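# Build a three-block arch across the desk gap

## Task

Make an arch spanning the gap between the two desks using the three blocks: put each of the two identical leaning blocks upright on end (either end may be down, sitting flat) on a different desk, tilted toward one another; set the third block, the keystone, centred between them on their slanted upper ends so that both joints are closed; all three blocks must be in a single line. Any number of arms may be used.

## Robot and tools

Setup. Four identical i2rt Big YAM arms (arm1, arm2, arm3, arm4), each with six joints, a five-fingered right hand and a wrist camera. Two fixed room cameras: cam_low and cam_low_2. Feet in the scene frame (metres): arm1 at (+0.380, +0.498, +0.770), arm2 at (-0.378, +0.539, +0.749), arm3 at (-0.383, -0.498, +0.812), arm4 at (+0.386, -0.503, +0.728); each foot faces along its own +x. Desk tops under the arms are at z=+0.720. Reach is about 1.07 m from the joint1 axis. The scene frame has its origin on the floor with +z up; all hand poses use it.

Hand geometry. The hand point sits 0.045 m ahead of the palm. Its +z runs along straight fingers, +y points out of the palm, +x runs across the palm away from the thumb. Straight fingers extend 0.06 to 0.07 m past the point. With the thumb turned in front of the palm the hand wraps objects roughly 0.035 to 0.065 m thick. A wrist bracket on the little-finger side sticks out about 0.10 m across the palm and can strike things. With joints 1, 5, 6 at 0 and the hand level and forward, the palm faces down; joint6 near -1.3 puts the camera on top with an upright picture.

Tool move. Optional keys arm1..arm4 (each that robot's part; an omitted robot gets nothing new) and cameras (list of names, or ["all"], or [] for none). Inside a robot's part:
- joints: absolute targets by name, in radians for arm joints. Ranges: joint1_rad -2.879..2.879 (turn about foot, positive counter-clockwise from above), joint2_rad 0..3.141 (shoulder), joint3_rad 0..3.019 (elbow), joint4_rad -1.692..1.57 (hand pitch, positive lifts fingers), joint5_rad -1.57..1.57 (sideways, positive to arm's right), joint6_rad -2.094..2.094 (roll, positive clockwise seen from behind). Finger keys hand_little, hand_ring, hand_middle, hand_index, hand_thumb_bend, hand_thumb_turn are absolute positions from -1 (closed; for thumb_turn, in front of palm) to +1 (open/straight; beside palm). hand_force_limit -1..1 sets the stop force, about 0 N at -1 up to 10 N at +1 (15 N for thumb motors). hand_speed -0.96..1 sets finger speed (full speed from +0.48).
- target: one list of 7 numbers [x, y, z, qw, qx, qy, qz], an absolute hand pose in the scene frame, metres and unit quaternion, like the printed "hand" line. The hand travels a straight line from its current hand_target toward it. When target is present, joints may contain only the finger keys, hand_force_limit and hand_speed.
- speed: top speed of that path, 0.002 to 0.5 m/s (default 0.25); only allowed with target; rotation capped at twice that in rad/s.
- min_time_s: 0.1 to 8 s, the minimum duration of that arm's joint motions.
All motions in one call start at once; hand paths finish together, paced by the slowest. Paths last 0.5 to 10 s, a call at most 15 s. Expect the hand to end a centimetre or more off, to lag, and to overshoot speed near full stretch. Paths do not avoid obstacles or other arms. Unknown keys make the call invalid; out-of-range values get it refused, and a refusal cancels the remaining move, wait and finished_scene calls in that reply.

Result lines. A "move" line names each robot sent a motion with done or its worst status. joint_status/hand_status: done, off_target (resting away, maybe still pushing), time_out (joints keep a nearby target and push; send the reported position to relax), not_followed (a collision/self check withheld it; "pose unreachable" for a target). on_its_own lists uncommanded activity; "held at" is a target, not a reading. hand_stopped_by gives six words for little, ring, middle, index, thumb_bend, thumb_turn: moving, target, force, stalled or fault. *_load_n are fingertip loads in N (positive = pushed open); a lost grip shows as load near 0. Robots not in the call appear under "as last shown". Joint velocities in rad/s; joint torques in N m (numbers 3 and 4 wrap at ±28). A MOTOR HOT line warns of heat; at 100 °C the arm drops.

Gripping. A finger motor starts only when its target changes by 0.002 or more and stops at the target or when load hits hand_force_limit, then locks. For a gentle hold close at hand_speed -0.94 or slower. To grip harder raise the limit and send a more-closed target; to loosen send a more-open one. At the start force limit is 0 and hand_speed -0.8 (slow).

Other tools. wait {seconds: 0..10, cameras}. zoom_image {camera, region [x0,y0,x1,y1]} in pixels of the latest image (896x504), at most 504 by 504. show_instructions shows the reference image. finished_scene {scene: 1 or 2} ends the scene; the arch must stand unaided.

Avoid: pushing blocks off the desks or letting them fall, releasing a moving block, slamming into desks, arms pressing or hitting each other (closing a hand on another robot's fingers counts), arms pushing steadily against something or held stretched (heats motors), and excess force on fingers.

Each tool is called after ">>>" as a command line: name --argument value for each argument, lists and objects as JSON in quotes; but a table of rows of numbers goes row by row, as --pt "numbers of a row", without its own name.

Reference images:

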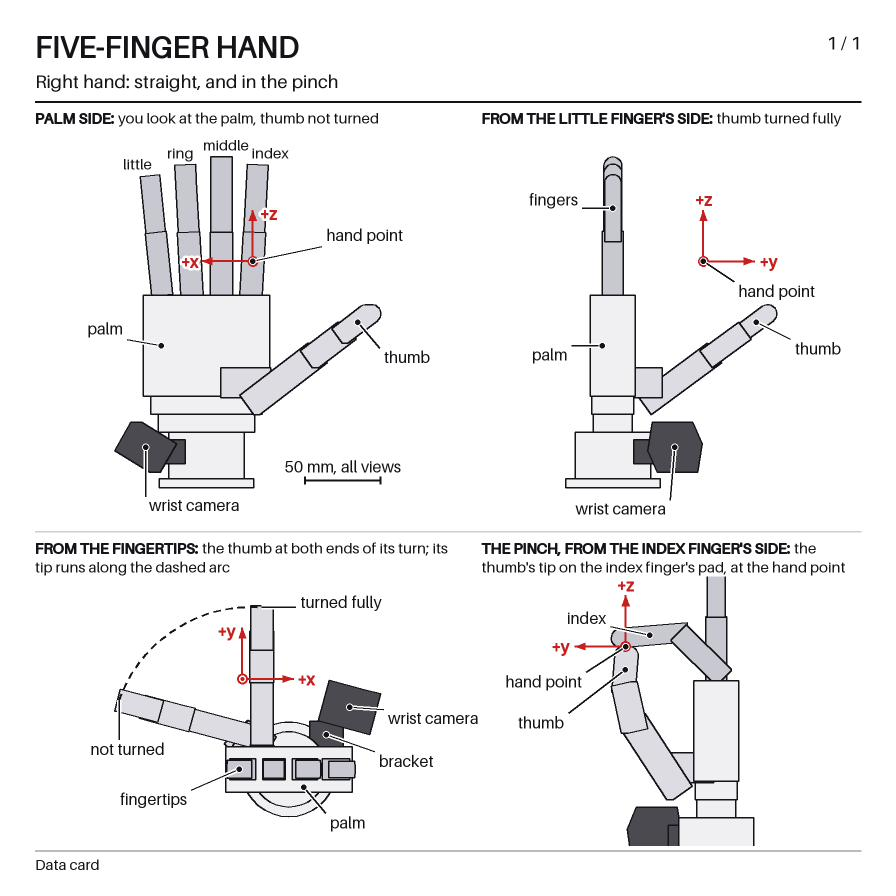

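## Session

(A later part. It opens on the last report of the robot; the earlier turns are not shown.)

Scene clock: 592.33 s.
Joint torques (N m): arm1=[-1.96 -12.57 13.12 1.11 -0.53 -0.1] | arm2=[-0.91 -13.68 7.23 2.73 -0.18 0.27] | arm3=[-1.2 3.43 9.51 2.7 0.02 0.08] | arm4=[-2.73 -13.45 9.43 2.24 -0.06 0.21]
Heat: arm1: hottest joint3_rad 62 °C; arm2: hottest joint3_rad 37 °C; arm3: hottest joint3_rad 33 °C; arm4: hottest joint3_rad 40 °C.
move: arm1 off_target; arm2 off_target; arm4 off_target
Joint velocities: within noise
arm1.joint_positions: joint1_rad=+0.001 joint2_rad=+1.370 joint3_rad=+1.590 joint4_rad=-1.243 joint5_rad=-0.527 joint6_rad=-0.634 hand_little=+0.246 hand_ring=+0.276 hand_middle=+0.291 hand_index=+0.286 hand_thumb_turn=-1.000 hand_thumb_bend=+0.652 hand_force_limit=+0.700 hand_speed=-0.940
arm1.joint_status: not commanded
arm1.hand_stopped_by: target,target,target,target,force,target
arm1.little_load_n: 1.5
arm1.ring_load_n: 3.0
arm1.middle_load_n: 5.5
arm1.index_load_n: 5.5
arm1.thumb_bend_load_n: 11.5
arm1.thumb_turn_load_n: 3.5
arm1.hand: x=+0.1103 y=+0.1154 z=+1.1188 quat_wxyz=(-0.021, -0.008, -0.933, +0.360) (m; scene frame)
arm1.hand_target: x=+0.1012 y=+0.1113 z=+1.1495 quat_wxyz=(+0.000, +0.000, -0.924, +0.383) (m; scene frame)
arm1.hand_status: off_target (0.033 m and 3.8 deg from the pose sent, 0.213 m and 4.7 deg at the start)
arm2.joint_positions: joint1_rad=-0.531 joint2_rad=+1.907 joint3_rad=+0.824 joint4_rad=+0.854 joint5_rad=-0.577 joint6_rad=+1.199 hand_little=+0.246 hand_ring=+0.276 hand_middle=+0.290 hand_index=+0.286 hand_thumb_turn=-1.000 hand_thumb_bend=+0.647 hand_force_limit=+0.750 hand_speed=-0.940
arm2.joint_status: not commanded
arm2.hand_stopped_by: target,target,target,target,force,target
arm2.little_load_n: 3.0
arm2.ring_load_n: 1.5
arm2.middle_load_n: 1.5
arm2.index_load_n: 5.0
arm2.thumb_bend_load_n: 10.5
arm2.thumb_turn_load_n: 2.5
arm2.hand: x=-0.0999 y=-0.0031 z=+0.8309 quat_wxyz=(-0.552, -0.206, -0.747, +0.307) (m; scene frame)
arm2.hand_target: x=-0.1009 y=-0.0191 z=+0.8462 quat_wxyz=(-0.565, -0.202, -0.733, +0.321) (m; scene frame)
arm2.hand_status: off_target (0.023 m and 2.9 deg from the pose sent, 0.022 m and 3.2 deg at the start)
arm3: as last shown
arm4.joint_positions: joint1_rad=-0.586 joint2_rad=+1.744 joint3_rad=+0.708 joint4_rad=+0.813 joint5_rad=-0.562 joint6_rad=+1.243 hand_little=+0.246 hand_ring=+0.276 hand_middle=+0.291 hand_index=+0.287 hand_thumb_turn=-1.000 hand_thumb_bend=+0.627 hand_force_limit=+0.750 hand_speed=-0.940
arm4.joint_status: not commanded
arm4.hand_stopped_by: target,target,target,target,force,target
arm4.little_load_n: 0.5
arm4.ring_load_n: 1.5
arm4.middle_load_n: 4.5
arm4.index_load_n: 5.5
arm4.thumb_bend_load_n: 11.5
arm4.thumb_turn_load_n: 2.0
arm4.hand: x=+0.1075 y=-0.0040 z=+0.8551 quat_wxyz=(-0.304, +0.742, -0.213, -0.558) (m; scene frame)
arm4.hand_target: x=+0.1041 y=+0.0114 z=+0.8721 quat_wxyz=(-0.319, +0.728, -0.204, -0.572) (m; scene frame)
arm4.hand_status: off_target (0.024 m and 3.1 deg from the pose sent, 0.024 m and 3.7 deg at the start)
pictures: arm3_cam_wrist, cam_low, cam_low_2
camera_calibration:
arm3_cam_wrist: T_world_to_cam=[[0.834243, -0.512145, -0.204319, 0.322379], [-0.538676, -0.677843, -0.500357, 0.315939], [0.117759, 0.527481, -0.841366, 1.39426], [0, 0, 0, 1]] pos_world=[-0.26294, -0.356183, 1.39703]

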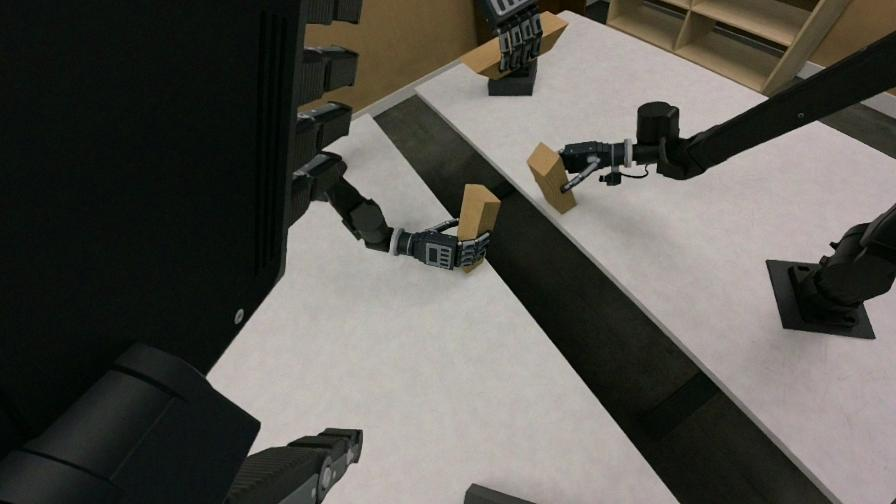

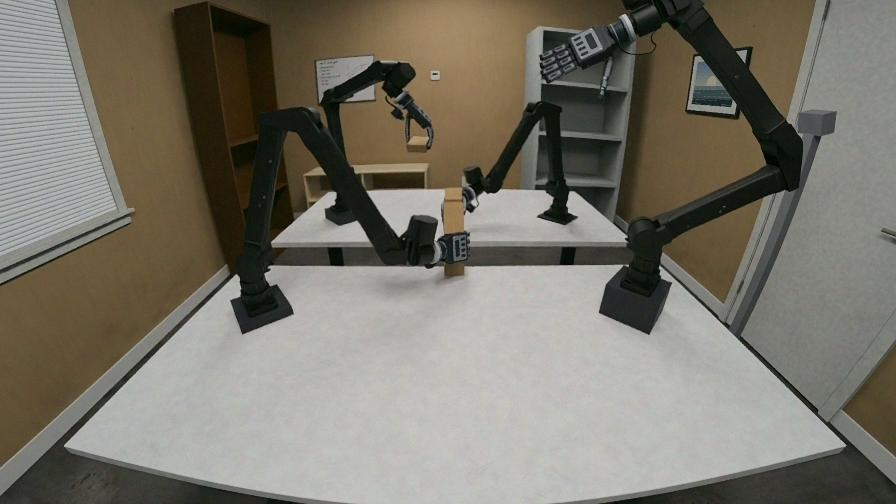

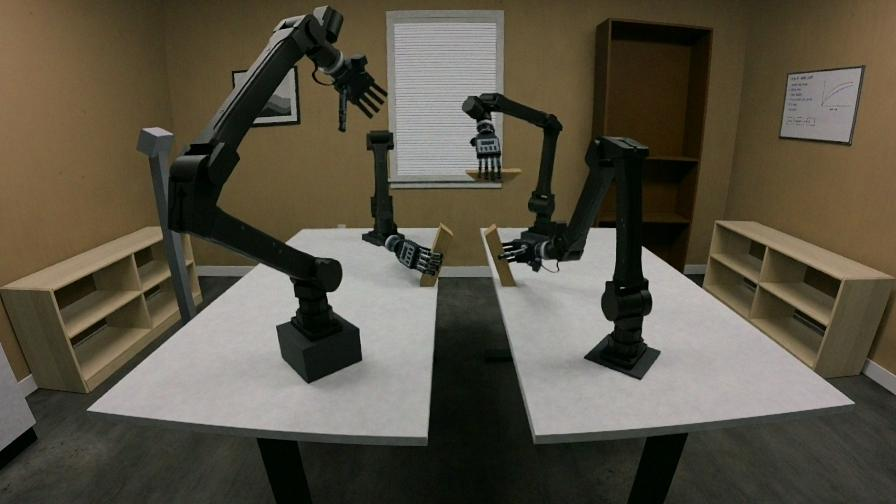

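>>> move --arm2 '{"target":[-0.1015,-0.020,0.88,0.5657,0.202,0.7325,-0.3214],"speed":0.08}' --arm4 '{"target":[0.1045,0.0125,0.906,0.3192,-0.7289,0.2039,0.5734],"speed":0.08}' --cameras '["cam_low_2"]'

>>> zoom_image --camera "cam_low_2" --region '[405, 205, 530, 295]'

Scene clock: 605.53 s.
Joint torques (N m): arm1=[-2.08 -12.4 13.19 1.22 -0.55 -0.15] | arm2=[-0.97 -16.73 7.56 1.72 -0.24 0.27] | arm3=[-0.91 2.96 9.59 2.71 0.1 0.07] | arm4=[-2.78 -17.85 10.63 1.09 -0.19 0.2]
Heat: arm1: hottest joint3_rad 65 °C; arm2: hottest joint3_rad 36 °C; arm3: hottest joint3_rad 33 °C; arm4: hottest joint3_rad 39 °C.
move: arm2 off_target; arm4 off_target
Joint velocities: within noise
arm1, arm3: as last shown
arm1.joint_positions: joint1_rad=+0.001 joint2_rad=+1.370 joint3_rad=+1.590 joint4_rad=-1.243 joint5_rad=-0.527 joint6_rad=-0.635 hand_little=+0.246 hand_ring=+0.276 hand_middle=+0.291 hand_index=+0.286 hand_thumb_turn=-1.000 hand_thumb_bend=+0.652 hand_force_limit=+0.700 hand_speed=-0.940
arm1.thumb_bend_load_n: 12.0
arm1.hand_target: x=+0.1012 y=+0.1113 z=+1.1495 quat_wxyz=(+0.001, +0.000, -0.924, +0.383) (m; scene frame)
arm2.joint_positions: joint1_rad=-0.532 joint2_rad=+1.860 joint3_rad=+0.824 joint4_rad=+0.795 joint5_rad=-0.577 joint6_rad=+1.199 hand_little=+0.246 hand_ring=+0.276 hand_middle=+0.290 hand_index=+0.286 hand_thumb_turn=-1.000 hand_thumb_bend=+0.647 hand_force_limit=+0.750 hand_speed=-0.940
arm2.joint_status: not commanded
arm2.hand_stopped_by: target,target,target,target,force,target
arm2.little_load_n: 4.5
arm2.ring_load_n: 1.5
arm2.middle_load_n: 2.0
arm2.index_load_n: 4.5
arm2.thumb_bend_load_n: 10.0
arm2.thumb_turn_load_n: 1.5
arm2.hand: x=-0.1008 y=-0.0028 z=+0.8455 quat_wxyz=(-0.550, -0.209, -0.750, +0.303) (m; scene frame)
arm2.hand_target: x=-0.1019 y=-0.0186 z=+0.8801 quat_wxyz=(-0.566, -0.202, -0.732, +0.321) (m; scene frame)
arm2.hand_status: off_target (0.039 m and 3.5 deg from the pose sent, 0.052 m and 2.9 deg at the start)
arm3.ring_load_n: -0.5
arm4.joint_positions: joint1_rad=-0.586 joint2_rad=+1.704 joint3_rad=+0.708 joint4_rad=+0.740 joint5_rad=-0.563 joint6_rad=+1.243 hand_little=+0.246 hand_ring=+0.276 hand_middle=+0.291 hand_index=+0.287 hand_thumb_turn=-1.000 hand_thumb_bend=+0.627 hand_force_limit=+0.750 hand_speed=-0.940
arm4.joint_status: not commanded
arm4.hand_stopped_by: target,target,target,target,force,target
arm4.little_load_n: 1.5
arm4.ring_load_n: 2.0
arm4.middle_load_n: 5.0
arm4.index_load_n: 5.0
arm4.thumb_bend_load_n: 12.0
arm4.thumb_turn_load_n: 0.0
arm4.hand: x=+0.1080 y=-0.0068 z=+0.8620 quat_wxyz=(-0.293, +0.749, -0.220, -0.552) (m; scene frame)
arm4.hand_target: x=+0.1054 y=+0.0100 z=+0.9062 quat_wxyz=(-0.319, +0.728, -0.203, -0.572) (m; scene frame)
arm4.hand_status: off_target (0.048 m and 4.9 deg from the pose sent, 0.054 m and 3.1 deg at the start)
pictures: cam_low_2

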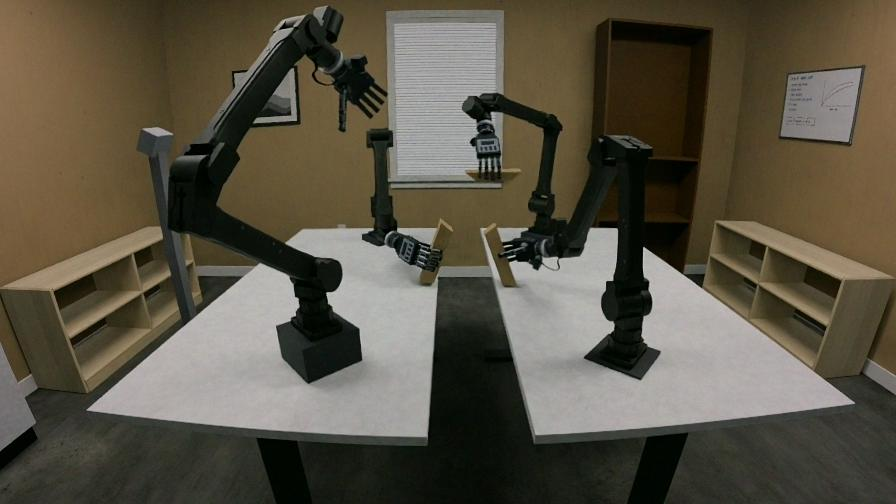

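Scaled by 4.032 from the camera's 896x504 image, which has a finer 1280x720 frame.

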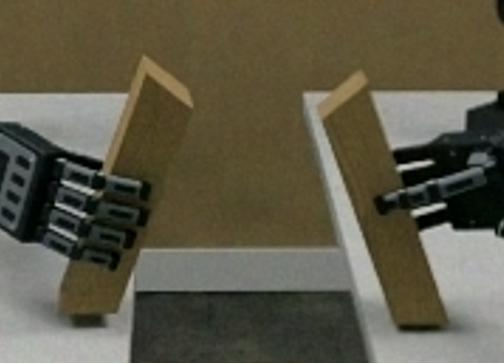

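>>> move --arm2 '{"target":[-0.1085,-0.020,0.876,0.5657,0.202,0.7325,-0.3214],"speed":0.08}' --arm4 '{"target":[0.112,0.0135,0.905,0.3192,-0.7289,0.2039,0.5734],"speed":0.08}'

>>> move --arm2 '{"target":[-0.1085,-0.020,0.848,0.5657,0.202,0.7325,-0.3214],"speed":0.08}' --arm4 '{"target":[0.112,0.0135,0.876,0.3192,-0.7289,0.2039,0.5734],"speed":0.08}' --arm1 '{"target":[0.02,0.03,1.13,0.022,0.0,-0.915,0.4027],"speed":0.12}' --cameras '["cam_low","cam_low_2","arm3_cam_wrist"]'

>>> zoom_image --camera "cam_low_2" --region '[405, 170, 530, 295]'

>>> zoom_image --camera "cam_low" --region '[410, 125, 490, 285]'

>>> zoom_image --camera "arm3_cam_wrist" --region '[430, 40, 630, 280]'

Scene clock: 612.87 s.
Joint torques (N m): arm1=[-1.79 -12.4 13.15 1.21 -0.52 -0.12] | arm2=[-0.85 -16.15 7.3 2.02 -0.29 0.23] | arm3=[-1.14 2.96 9.57 2.63 0.06 0.07] | arm4=[-3.72 -17.73 10.47 1.17 -0.23 0.17]
Heat: arm1: hottest joint3_rad 67 °C; arm2: hottest joint3_rad 36 °C; arm3: hottest joint3_rad 33 °C; arm4: hottest joint3_rad 39 °C.
move: arm2 off_target; arm4 off_target
Joint velocities: within noise
arm1, arm3: as last shown
arm2.joint_positions: joint1_rad=-0.549 joint2_rad=+1.860 joint3_rad=+0.824 joint4_rad=+0.795 joint5_rad=-0.590 joint6_rad=+1.199 hand_little=+0.246 hand_ring=+0.276 hand_middle=+0.290 hand_index=+0.286 hand_thumb_turn=-1.000 hand_thumb_bend=+0.647 hand_force_limit=+0.750 hand_speed=-0.940
arm2.joint_status: not commanded
arm2.hand_stopped_by: target,target,target,target,force,target
arm2.little_load_n: 4.5
arm2.ring_load_n: 2.0
arm2.middle_load_n: 2.0
arm2.index_load_n: 4.5
arm2.thumb_bend_load_n: 10.0
arm2.thumb_turn_load_n: 1.0
arm2.hand: x=-0.1085 y=-0.0050 z=+0.8460 quat_wxyz=(-0.551, -0.211, -0.749, +0.303) (m; scene frame)
arm2.hand_target: x=-0.1089 y=-0.0189 z=+0.8760 quat_wxyz=(-0.565, -0.202, -0.732, +0.321) (m; scene frame)
arm2.hand_status: off_target (0.034 m and 3.4 deg from the pose sent, 0.036 m and 3.5 deg at the start)
arm3.ring_load_n: 0.0
arm4.joint_positions: joint1_rad=-0.593 joint2_rad=+1.704 joint3_rad=+0.708 joint4_rad=+0.740 joint5_rad=-0.578 joint6_rad=+1.241 hand_little=+0.246 hand_ring=+0.276 hand_middle=+0.291 hand_index=+0.287 hand_thumb_turn=-1.000 hand_thumb_bend=+0.627 hand_force_limit=+0.750 hand_speed=-0.940
arm4.joint_status: not commanded
arm4.hand_stopped_by: target,target,target,target,force,target
arm4.little_load_n: 1.5
arm4.ring_load_n: 2.5
arm4.middle_load_n: 4.5
arm4.index_load_n: 5.0
arm4.thumb_bend_load_n: 11.5
arm4.thumb_turn_load_n: 0.0
arm4.hand: x=+0.1104 y=-0.0074 z=+0.8625 quat_wxyz=(-0.290, +0.749, -0.218, -0.554) (m; scene frame)
arm4.hand_target: x=+0.1127 y=+0.0112 z=+0.9050 quat_wxyz=(-0.319, +0.728, -0.203, -0.572) (m; scene frame)
arm4.hand_status: off_target (0.047 m and 4.8 deg from the pose sent, 0.048 m and 4.9 deg at the start)
pictures: none

Scene clock: 614.77 s.
Joint torques (N m): arm1=[-1.73 -16.73 13.31 1.98 -0.27 0.05] | arm2=[-0.79 -14.1 6.9 2.82 -0.23 0.23] | arm3=[-1.44 2.78 9.43 2.89 0.1 0.09] | arm4=[-3.49 -13.86 9.36 2.35 -0.11 0.18]
Heat: arm1: hottest joint3_rad 67 °C; arm2: hottest joint3_rad 36 °C; arm3: hottest joint3_rad 33 °C; arm4: hottest joint3_rad 39 °C.
move: arm1 off_target; arm2 off_target; arm4 off_target
Joint velocities: within noise
arm1.joint_positions: joint1_rad=+0.001 joint2_rad=+1.610 joint3_rad=+1.784 joint4_rad=-1.147 joint5_rad=-0.524 joint6_rad=-0.629 hand_little=+0.246 hand_ring=+0.276 hand_middle=+0.291 hand_index=+0.286 hand_thumb_turn=-1.000 hand_thumb_bend=+0.652 hand_force_limit=+0.700 hand_speed=-0.940
arm1.joint_status: not commanded
arm1.hand_stopped_by: target,target,target,target,force,target
arm1.little_load_n: 1.5
arm1.ring_load_n: 3.0
arm1.middle_load_n: 5.5
arm1.index_load_n: 5.5
arm1.thumb_bend_load_n: 12.0
arm1.thumb_turn_load_n: 3.5
arm1.hand: x=+0.0334 y=+0.0409 z=+1.0957 quat_wxyz=(-0.004, -0.004, -0.927, +0.376) (m; scene frame)
arm1.hand_target: x=+0.0216 y=+0.0320 z=+1.1300 quat_wxyz=(+0.022, +0.000, -0.915, +0.403) (m; scene frame)
arm1.hand_status: off_target (0.038 m and 4.6 deg from the pose sent, 0.125 m and 7.3 deg at the start)
arm2.joint_positions: joint1_rad=-0.549 joint2_rad=+1.904 joint3_rad=+0.824 joint4_rad=+0.846 joint5_rad=-0.592 joint6_rad=+1.199 hand_little=+0.246 hand_ring=+0.276 hand_middle=+0.290 hand_index=+0.286 hand_thumb_turn=-1.000 hand_thumb_bend=+0.647 hand_force_limit=+0.750 hand_speed=-0.940
arm2.joint_status: not commanded
arm2.hand_stopped_by: target,target,target,target,force,target
arm2.little_load_n: 4.0
arm2.ring_load_n: 1.5
arm2.middle_load_n: 1.5
arm2.index_load_n: 4.5
arm2.thumb_bend_load_n: 10.5
arm2.thumb_turn_load_n: 2.0
arm2.hand: x=-0.1083 y=-0.0051 z=+0.8316 quat_wxyz=(-0.552, -0.209, -0.747, +0.305) (m; scene frame)
arm2.hand_target: x=-0.1089 y=-0.0192 z=+0.8483 quat_wxyz=(-0.565, -0.202, -0.733, +0.321) (m; scene frame)
arm2.hand_status: off_target (0.022 m and 3.0 deg from the pose sent, 0.015 m and 3.4 deg at the start)
arm3: as last shown
arm4.joint_positions: joint1_rad=-0.593 joint2_rad=+1.737 joint3_rad=+0.708 joint4_rad=+0.795 joint5_rad=-0.581 joint6_rad=+1.240 hand_little=+0.246 hand_ring=+0.276 hand_middle=+0.291 hand_index=+0.287 hand_thumb_turn=-1.000 hand_thumb_bend=+0.627 hand_force_limit=+0.750 hand_speed=-0.940
arm4.joint_status: not commanded
arm4.hand_stopped_by: target,target,target,target,force,target
arm4.little_load_n: 1.0
arm4.ring_load_n: 2.0
arm4.middle_load_n: 5.0
arm4.index_load_n: 5.5
arm4.thumb_bend_load_n: 11.5
arm4.thumb_turn_load_n: 1.5
arm4.hand: x=+0.1098 y=-0.0057 z=+0.8559 quat_wxyz=(-0.297, +0.745, -0.211, -0.559) (m; scene frame)
arm4.hand_target: x=+0.1126 y=+0.0123 z=+0.8762 quat_wxyz=(-0.319, +0.728, -0.203, -0.572) (m; scene frame)
arm4.hand_status: off_target (0.028 m and 3.6 deg from the pose sent, 0.025 m and 4.8 deg at the start)
pictures: arm3_cam_wrist, cam_low, cam_low_2
camera_calibration:
arm3_cam_wrist: T_world_to_cam=[[0.834243, -0.512145, -0.204319, 0.322379], [-0.538676, -0.677843, -0.500357, 0.315939], [0.117759, 0.527481, -0.841366, 1.39426], [0, 0, 0, 1]] pos_world=[-0.26294, -0.356183, 1.39703]

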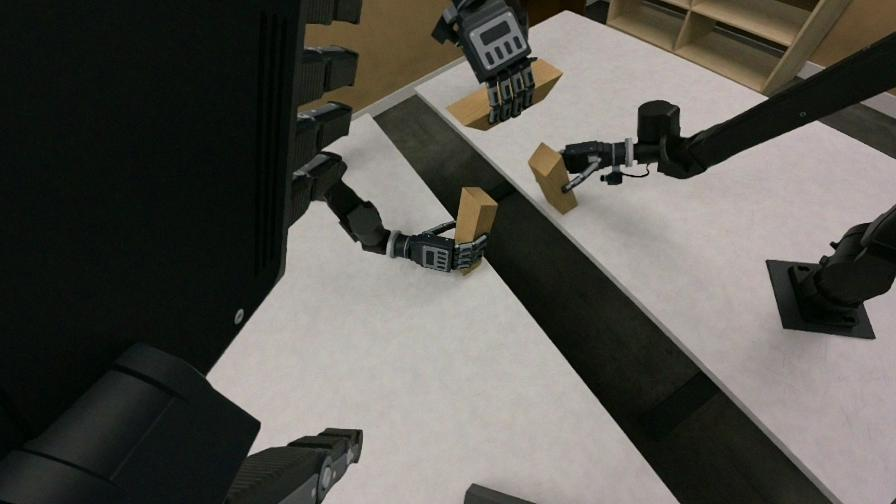

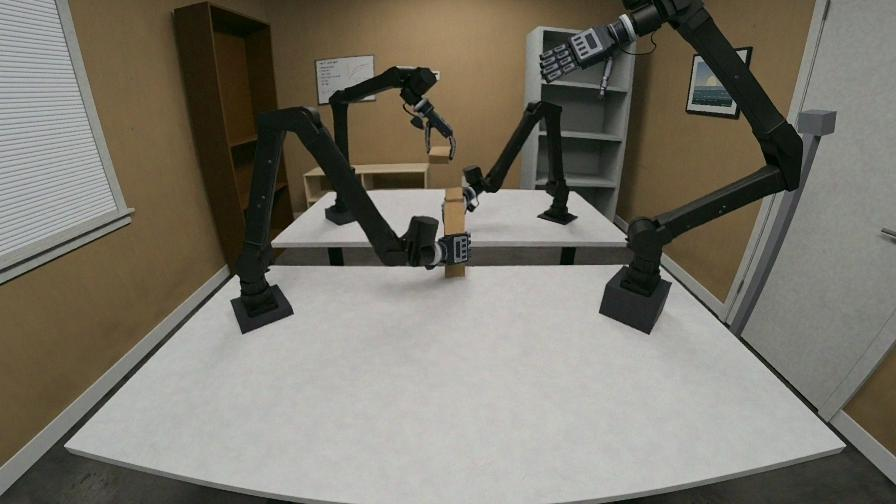

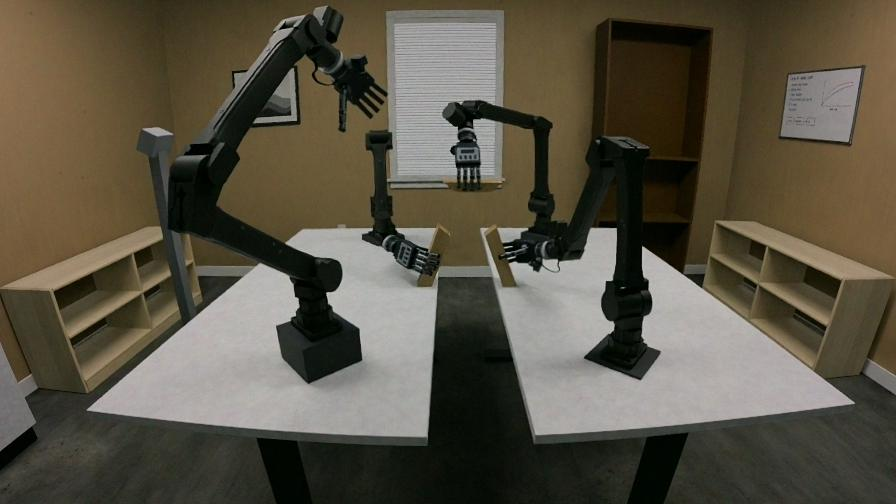

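Scaled by 4.032 from the camera's 896x504 image, which has a finer 1280x720 frame.

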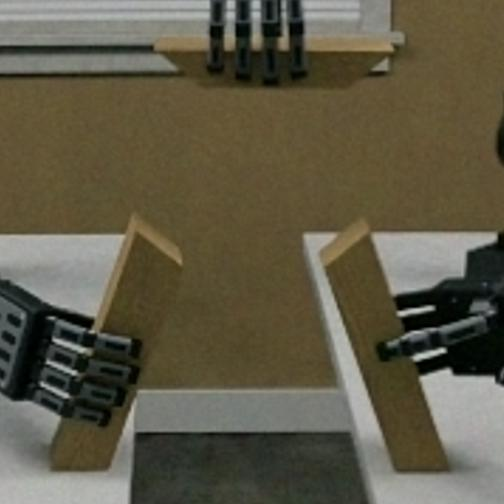

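Scaled by 3.150 from the camera's 896x504 image, which has a finer 1280x720 frame.

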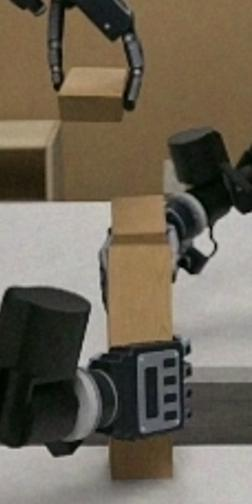

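Scaled by 2.100 from the camera's 896x504 image, which has a finer 1280x720 frame.

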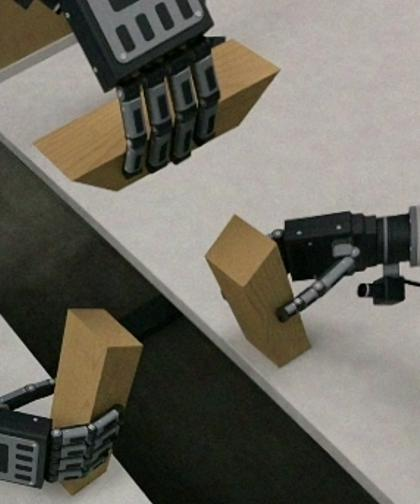

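>>> move --arm1 '{"target":[-0.007,-0.013,1.065,0.027,0.0166,-0.9115,0.4105],"speed":0.1}' --cameras '["cam_low","cam_low_2","arm3_cam_wrist"]'

>>> zoom_image --camera "cam_low_2" --region '[425, 185, 515, 245]'

>>> zoom_image --camera "cam_low" --region '[425, 140, 485, 290]'

>>> zoom_image --camera "arm3_cam_wrist" --region '[420, 70, 600, 250]'

Scene clock: 634.77 s.
Joint torques (N m): arm1=[-0.62 -18.84 10.37 2.3 -0.32 -0.07] | arm2=[-0.79 -13.98 6.9 2.86 -0.23 0.22] | arm3=[-1.44 3.14 9.61 2.69 0.04 0.04] | arm4=[-3.66 -13.98 9.39 2.41 -0.11 0.18]
Heat: arm1: hottest joint3_rad 67 °C; arm2: hottest joint3_rad 36 °C; arm3: hottest joint3_rad 33 °C; arm4: hottest joint3_rad 38 °C.
move: arm1 off_target
Joint velocities: within noise
arm1.joint_positions: joint1_rad=+0.005 joint2_rad=+1.718 joint3_rad=+1.784 joint4_rad=-0.981 joint5_rad=-0.524 joint6_rad=-0.629 hand_little=+0.246 hand_ring=+0.276 hand_middle=+0.291 hand_index=+0.286 hand_thumb_turn=-1.000 hand_thumb_bend=+0.652 hand_force_limit=+0.700 hand_speed=-0.940
arm1.joint_status: not commanded
arm1.hand_stopped_by: target,target,target,target,force,target
arm1.little_load_n: 1.5
arm1.ring_load_n: 3.0
arm1.middle_load_n: 5.5
arm1.index_load_n: 5.5
arm1.thumb_bend_load_n: 11.5
arm1.thumb_turn_load_n: 3.5
arm1.hand: x=-0.0062 y=-0.0015 z=+1.0489 quat_wxyz=(+0.014, +0.006, -0.919, +0.394) (m; scene frame)
arm1.hand_target: x=-0.0066 y=-0.0124 z=+1.0652 quat_wxyz=(+0.027, +0.016, -0.911, +0.410) (m; scene frame)
arm1.hand_status: off_target (0.020 m and 2.8 deg from the pose sent, 0.074 m and 6.2 deg at the start)
arm2, arm3, arm4: as last shown
arm2.index_load_n: 5.0
arm2.thumb_bend_load_n: 10.0
arm4.middle_load_n: 4.5
arm4.thumb_turn_load_n: 1.0
pictures: arm3_cam_wrist, cam_low, cam_low_2
camera_calibration:
arm3_cam_wrist: T_world_to_cam=[[0.834243, -0.512145, -0.204319, 0.322379], [-0.538676, -0.677843, -0.500357, 0.315939], [0.117759, 0.527481, -0.841366, 1.39426], [0, 0, 0, 1]] pos_world=[-0.26294, -0.356183, 1.39703]

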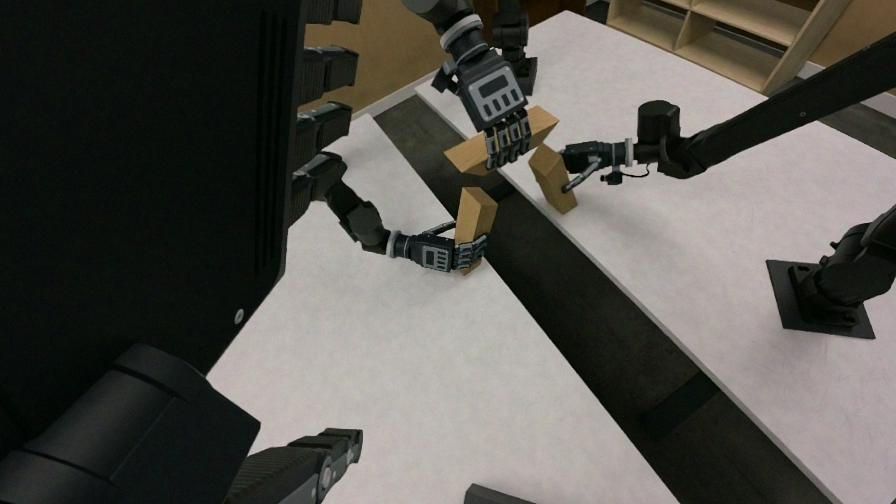

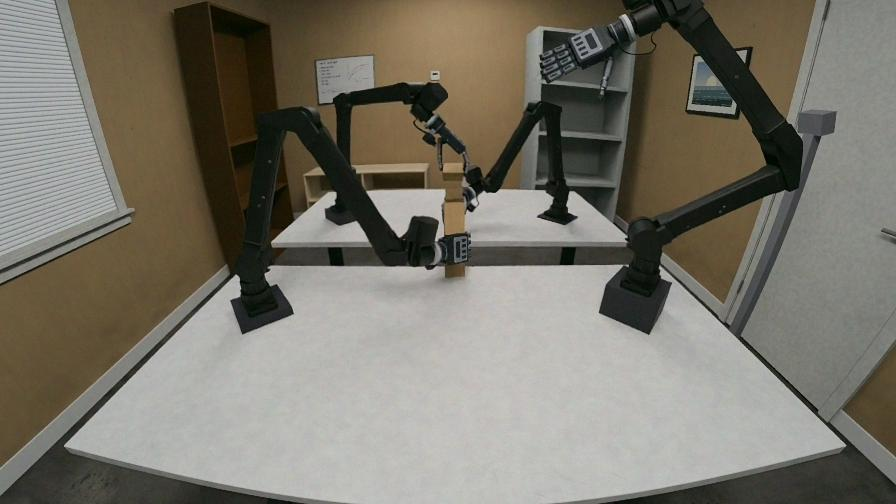

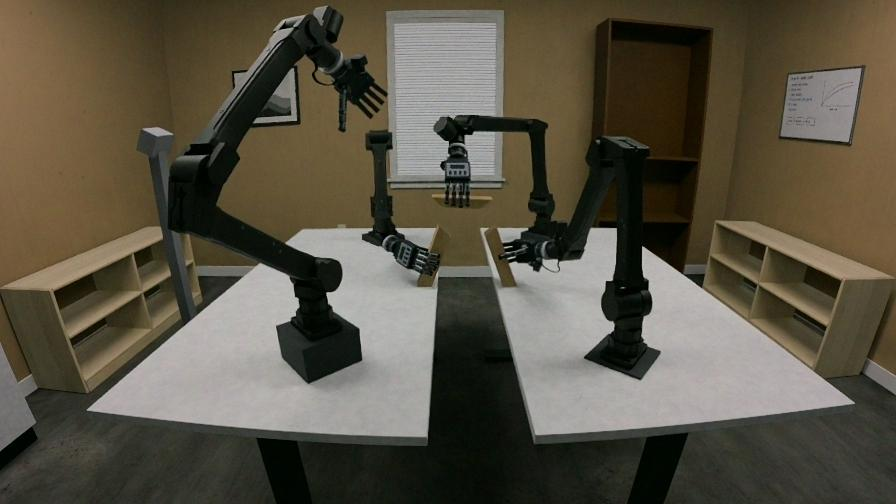

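Scaled by 5.600 from the camera's 896x504 image, which has a finer 1280x720 frame.

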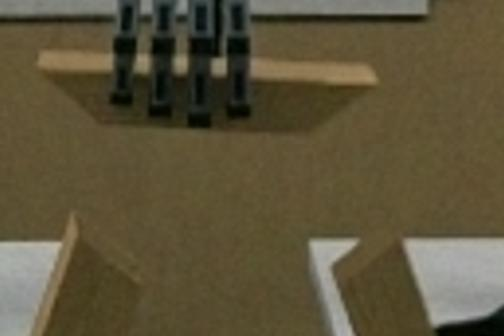

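Scaled by 3.360 from the camera's 896x504 image, which has a finer 1280x720 frame.

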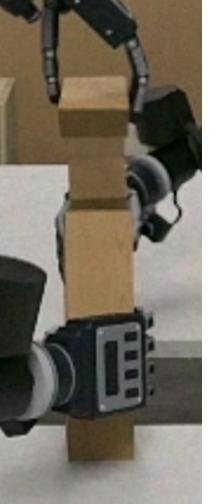

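Scaled by 2.800 from the camera's 896x504 image, which has a finer 1280x720 frame.

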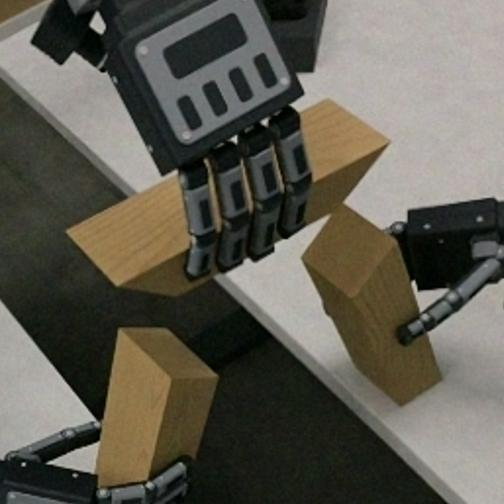

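>>> move --arm1 '{"target":[0.011,-0.0165,1.022,0.0042,0.0332,-0.9116,0.411],"speed":0.1}' --cameras '["cam_low","cam_low_2","arm3_cam_wrist"]'

>>> zoom_image --camera "cam_low_2" --region '[425, 190, 515, 250]'

>>> zoom_image --camera "cam_low" --region '[430, 155, 480, 225]'

>>> zoom_image --camera "arm3_cam_wrist" --region '[430, 90, 580, 240]'

Scene clock: 659.87 s.
Joint torques (N m): arm1=[-0.62 -18.96 9.51 2.21 -0.52 -0.16] | arm2=[-0.91 -13.98 6.91 2.81 -0.23 0.23] | arm3=[-0.85 3.25 9.68 2.77 0.08 0.05] | arm4=[-3.66 -14.15 9.36 2.39 -0.11 0.19]
Heat: arm1: hottest joint3_rad 63 °C; arm2: hottest joint3_rad 36 °C; arm3: hottest joint3_rad 33 °C; arm4: hottest joint3_rad 38 °C.
move: arm1 off_target
Joint velocities: within noise
arm1.joint_positions: joint1_rad=+0.023 joint2_rad=+1.718 joint3_rad=+1.678 joint4_rad=-0.897 joint5_rad=-0.555 joint6_rad=-0.637 hand_little=+0.246 hand_ring=+0.276 hand_middle=+0.291 hand_index=+0.286 hand_thumb_turn=-1.000 hand_thumb_bend=+0.652 hand_force_limit=+0.700 hand_speed=-0.940
arm1.joint_status: not commanded
arm1.hand_stopped_by: target,target,target,target,force,target
arm1.little_load_n: 1.5
arm1.ring_load_n: 3.0
arm1.middle_load_n: 5.5
arm1.index_load_n: 5.5
arm1.thumb_bend_load_n: 11.5
arm1.thumb_turn_load_n: 3.5
arm1.hand: x=+0.0103 y=-0.0070 z=+1.0087 quat_wxyz=(-0.006, +0.019, -0.918, +0.396) (m; scene frame)
arm1.hand_target: x=+0.0113 y=-0.0161 z=+1.0220 quat_wxyz=(+0.004, +0.033, -0.911, +0.411) (m; scene frame)
arm1.hand_status: off_target (0.016 m and 2.7 deg from the pose sent, 0.035 m and 3.9 deg at the start)
arm2, arm3, arm4: as last shown
arm2.little_load_n: 3.5
arm2.index_load_n: 4.5
arm2.thumb_bend_load_n: 10.5
arm4.thumb_turn_load_n: 1.5
pictures: arm3_cam_wrist, cam_low, cam_low_2
camera_calibration:
arm3_cam_wrist: T_world_to_cam=[[0.834243, -0.512145, -0.204319, 0.322379], [-0.538676, -0.677843, -0.500357, 0.315939], [0.117759, 0.527481, -0.841366, 1.39426], [0, 0, 0, 1]] pos_world=[-0.26294, -0.356183, 1.39703]

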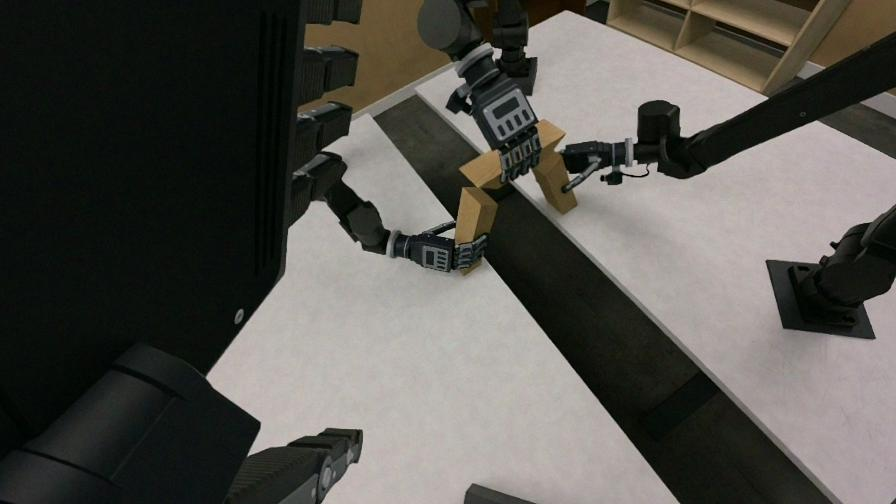

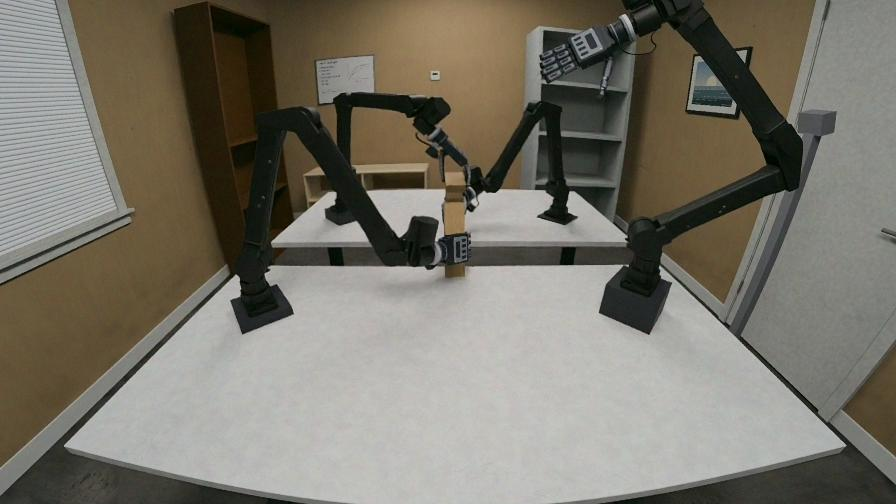

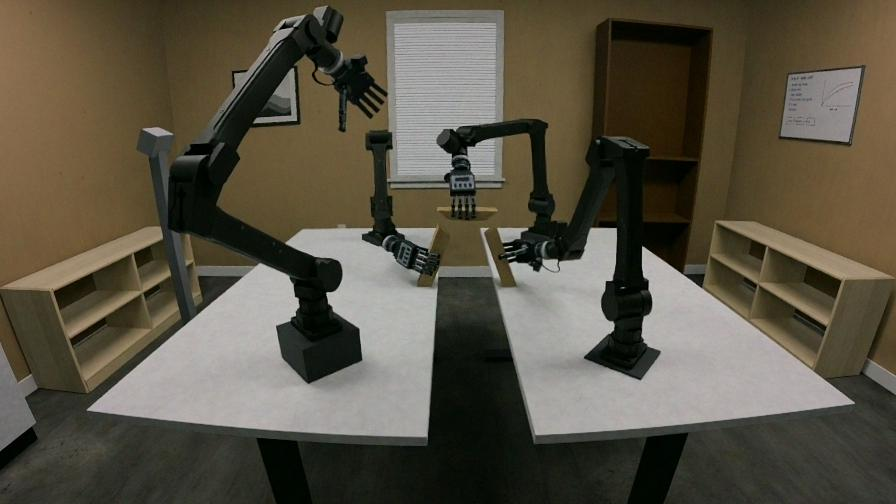

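Scaled by 5.600 from the camera's 896x504 image, which has a finer 1280x720 frame.

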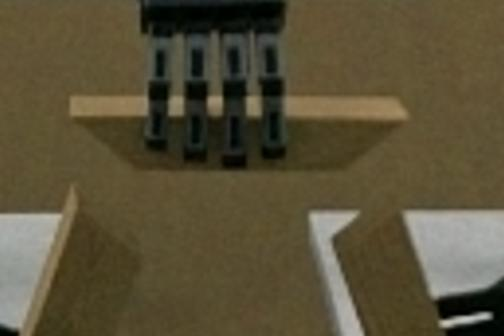

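Scaled by 7.200 from the camera's 896x504 image, which has a finer 1280x720 frame.

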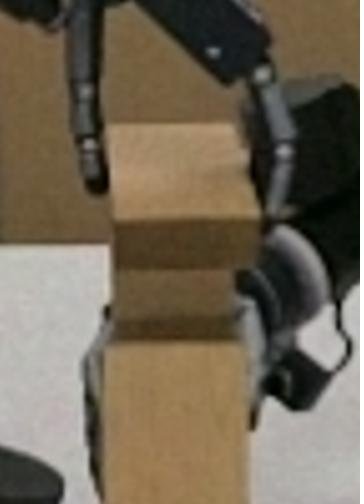

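Scaled by 3.360 from the camera's 896x504 image, which has a finer 1280x720 frame.

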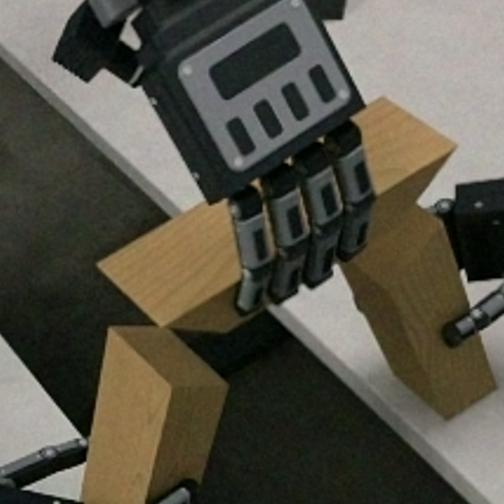

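>>> move --arm1 '{"target":[0.0105,-0.013,0.99,0.0042,0.0332,-0.9116,0.411],"speed":0.06}' --cameras '["cam_low","cam_low_2","arm3_cam_wrist"]'

>>> zoom_image --camera "cam_low_2" --region '[425, 195, 515, 255]'

>>> zoom_image --camera "cam_low" --region '[430, 155, 480, 225]'

>>> zoom_image --camera "arm3_cam_wrist" --region '[430, 90, 580, 240]'

Scene clock: 671.13 s.
Joint torques (N m): arm1=[-0.79 -19.08 9.36 2.18 -0.53 -0.15] | arm2=[-0.73 -14.04 6.9 2.88 -0.23 0.22] | arm3=[-1.2 3.55 9.63 2.76 0.04 0.05] | arm4=[-3.49 -13.92 9.29 2.39 -0.11 0.19]
Heat: arm1: hottest joint3_rad 63 °C; arm2: hottest joint3_rad 36 °C; arm3: hottest joint3_rad 33 °C; arm4: hottest joint3_rad 38 °C.
move: arm1 off_target
Joint velocities: within noise
arm1.joint_positions: joint1_rad=+0.023 joint2_rad=+1.718 joint3_rad=+1.597 joint4_rad=-0.816 joint5_rad=-0.558 joint6_rad=-0.642 hand_little=+0.246 hand_ring=+0.276 hand_middle=+0.291 hand_index=+0.286 hand_thumb_turn=-1.000 hand_thumb_bend=+0.652 hand_force_limit=+0.700 hand_speed=-0.940
arm1.joint_status: not commanded
arm1.hand_stopped_by: target,target,target,target,force,target
arm1.little_load_n: 1.5
arm1.ring_load_n: 3.0
arm1.middle_load_n: 5.0
arm1.index_load_n: 5.5
arm1.thumb_bend_load_n: 11.5
arm1.thumb_turn_load_n: 3.0
arm1.hand: x=+0.0126 y=-0.0052 z=+0.9777 quat_wxyz=(-0.006, +0.022, -0.918, +0.396) (m; scene frame)
arm1.hand_target: x=+0.0108 y=-0.0128 z=+0.9902 quat_wxyz=(+0.004, +0.033, -0.911, +0.411) (m; scene frame)
arm1.hand_status: off_target (0.015 m and 2.6 deg from the pose sent, 0.020 m and 2.7 deg at the start)
arm2, arm3, arm4: as last shown
arm2.index_load_n: 5.0
arm2.thumb_bend_load_n: 10.0
arm3.middle_load_n: 0.5
arm4.middle_load_n: 5.0
arm4.thumb_turn_load_n: 1.0
pictures: arm3_cam_wrist, cam_low, cam_low_2
camera_calibration:
arm3_cam_wrist: T_world_to_cam=[[0.834243, -0.512145, -0.204319, 0.322379], [-0.538676, -0.677843, -0.500357, 0.315939], [0.117759, 0.527481, -0.841366, 1.39426], [0, 0, 0, 1]] pos_world=[-0.26294, -0.356183, 1.39703]

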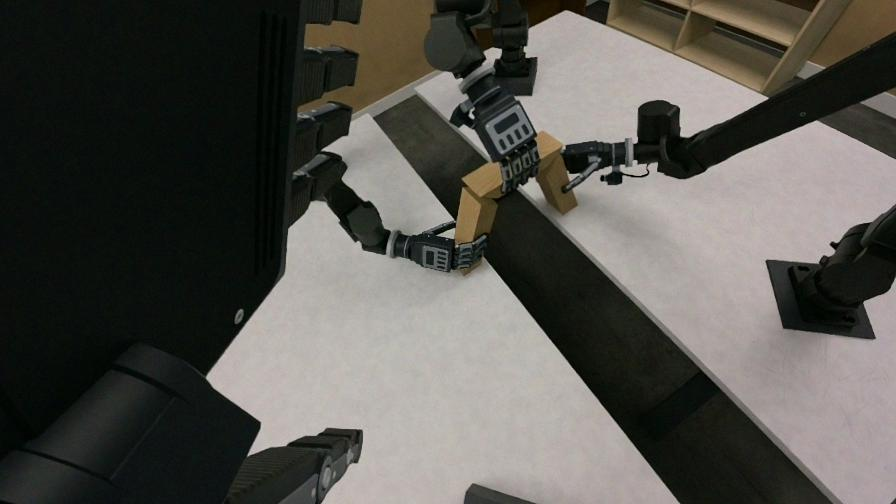

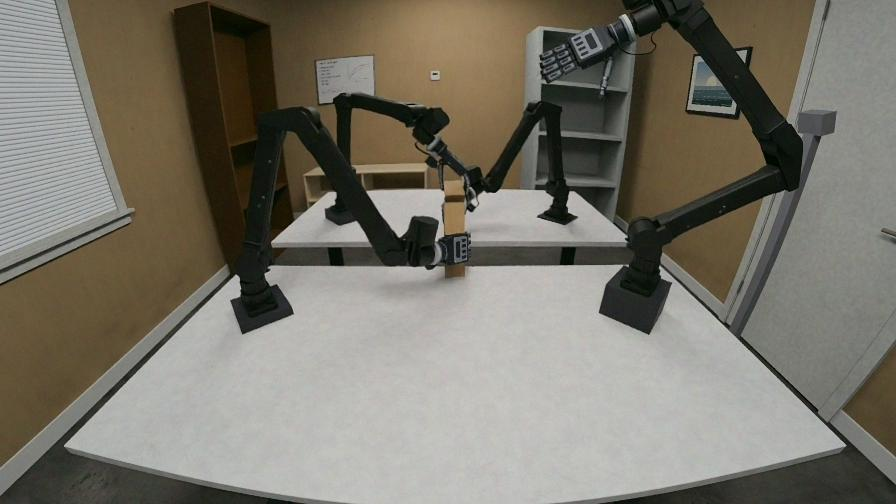

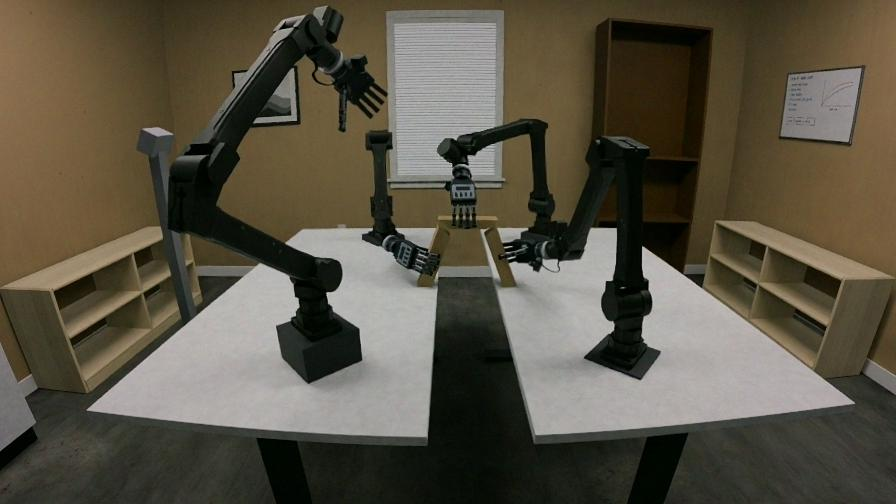

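Scaled by 5.600 from the camera's 896x504 image, which has a finer 1280x720 frame.

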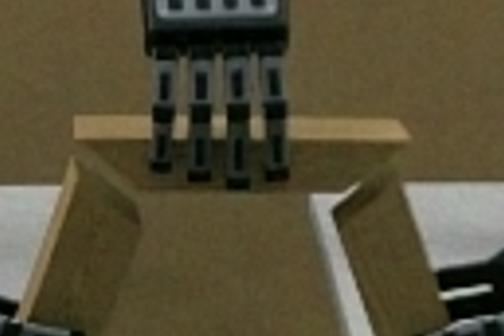

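Scaled by 7.200 from the camera's 896x504 image, which has a finer 1280x720 frame.

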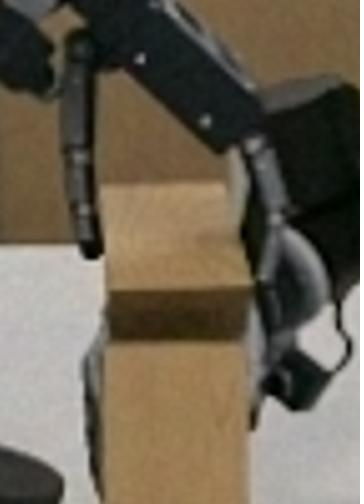

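Scaled by 3.360 from the camera's 896x504 image, which has a finer 1280x720 frame.

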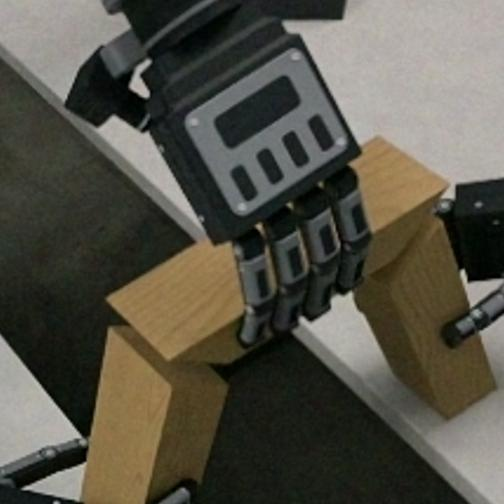

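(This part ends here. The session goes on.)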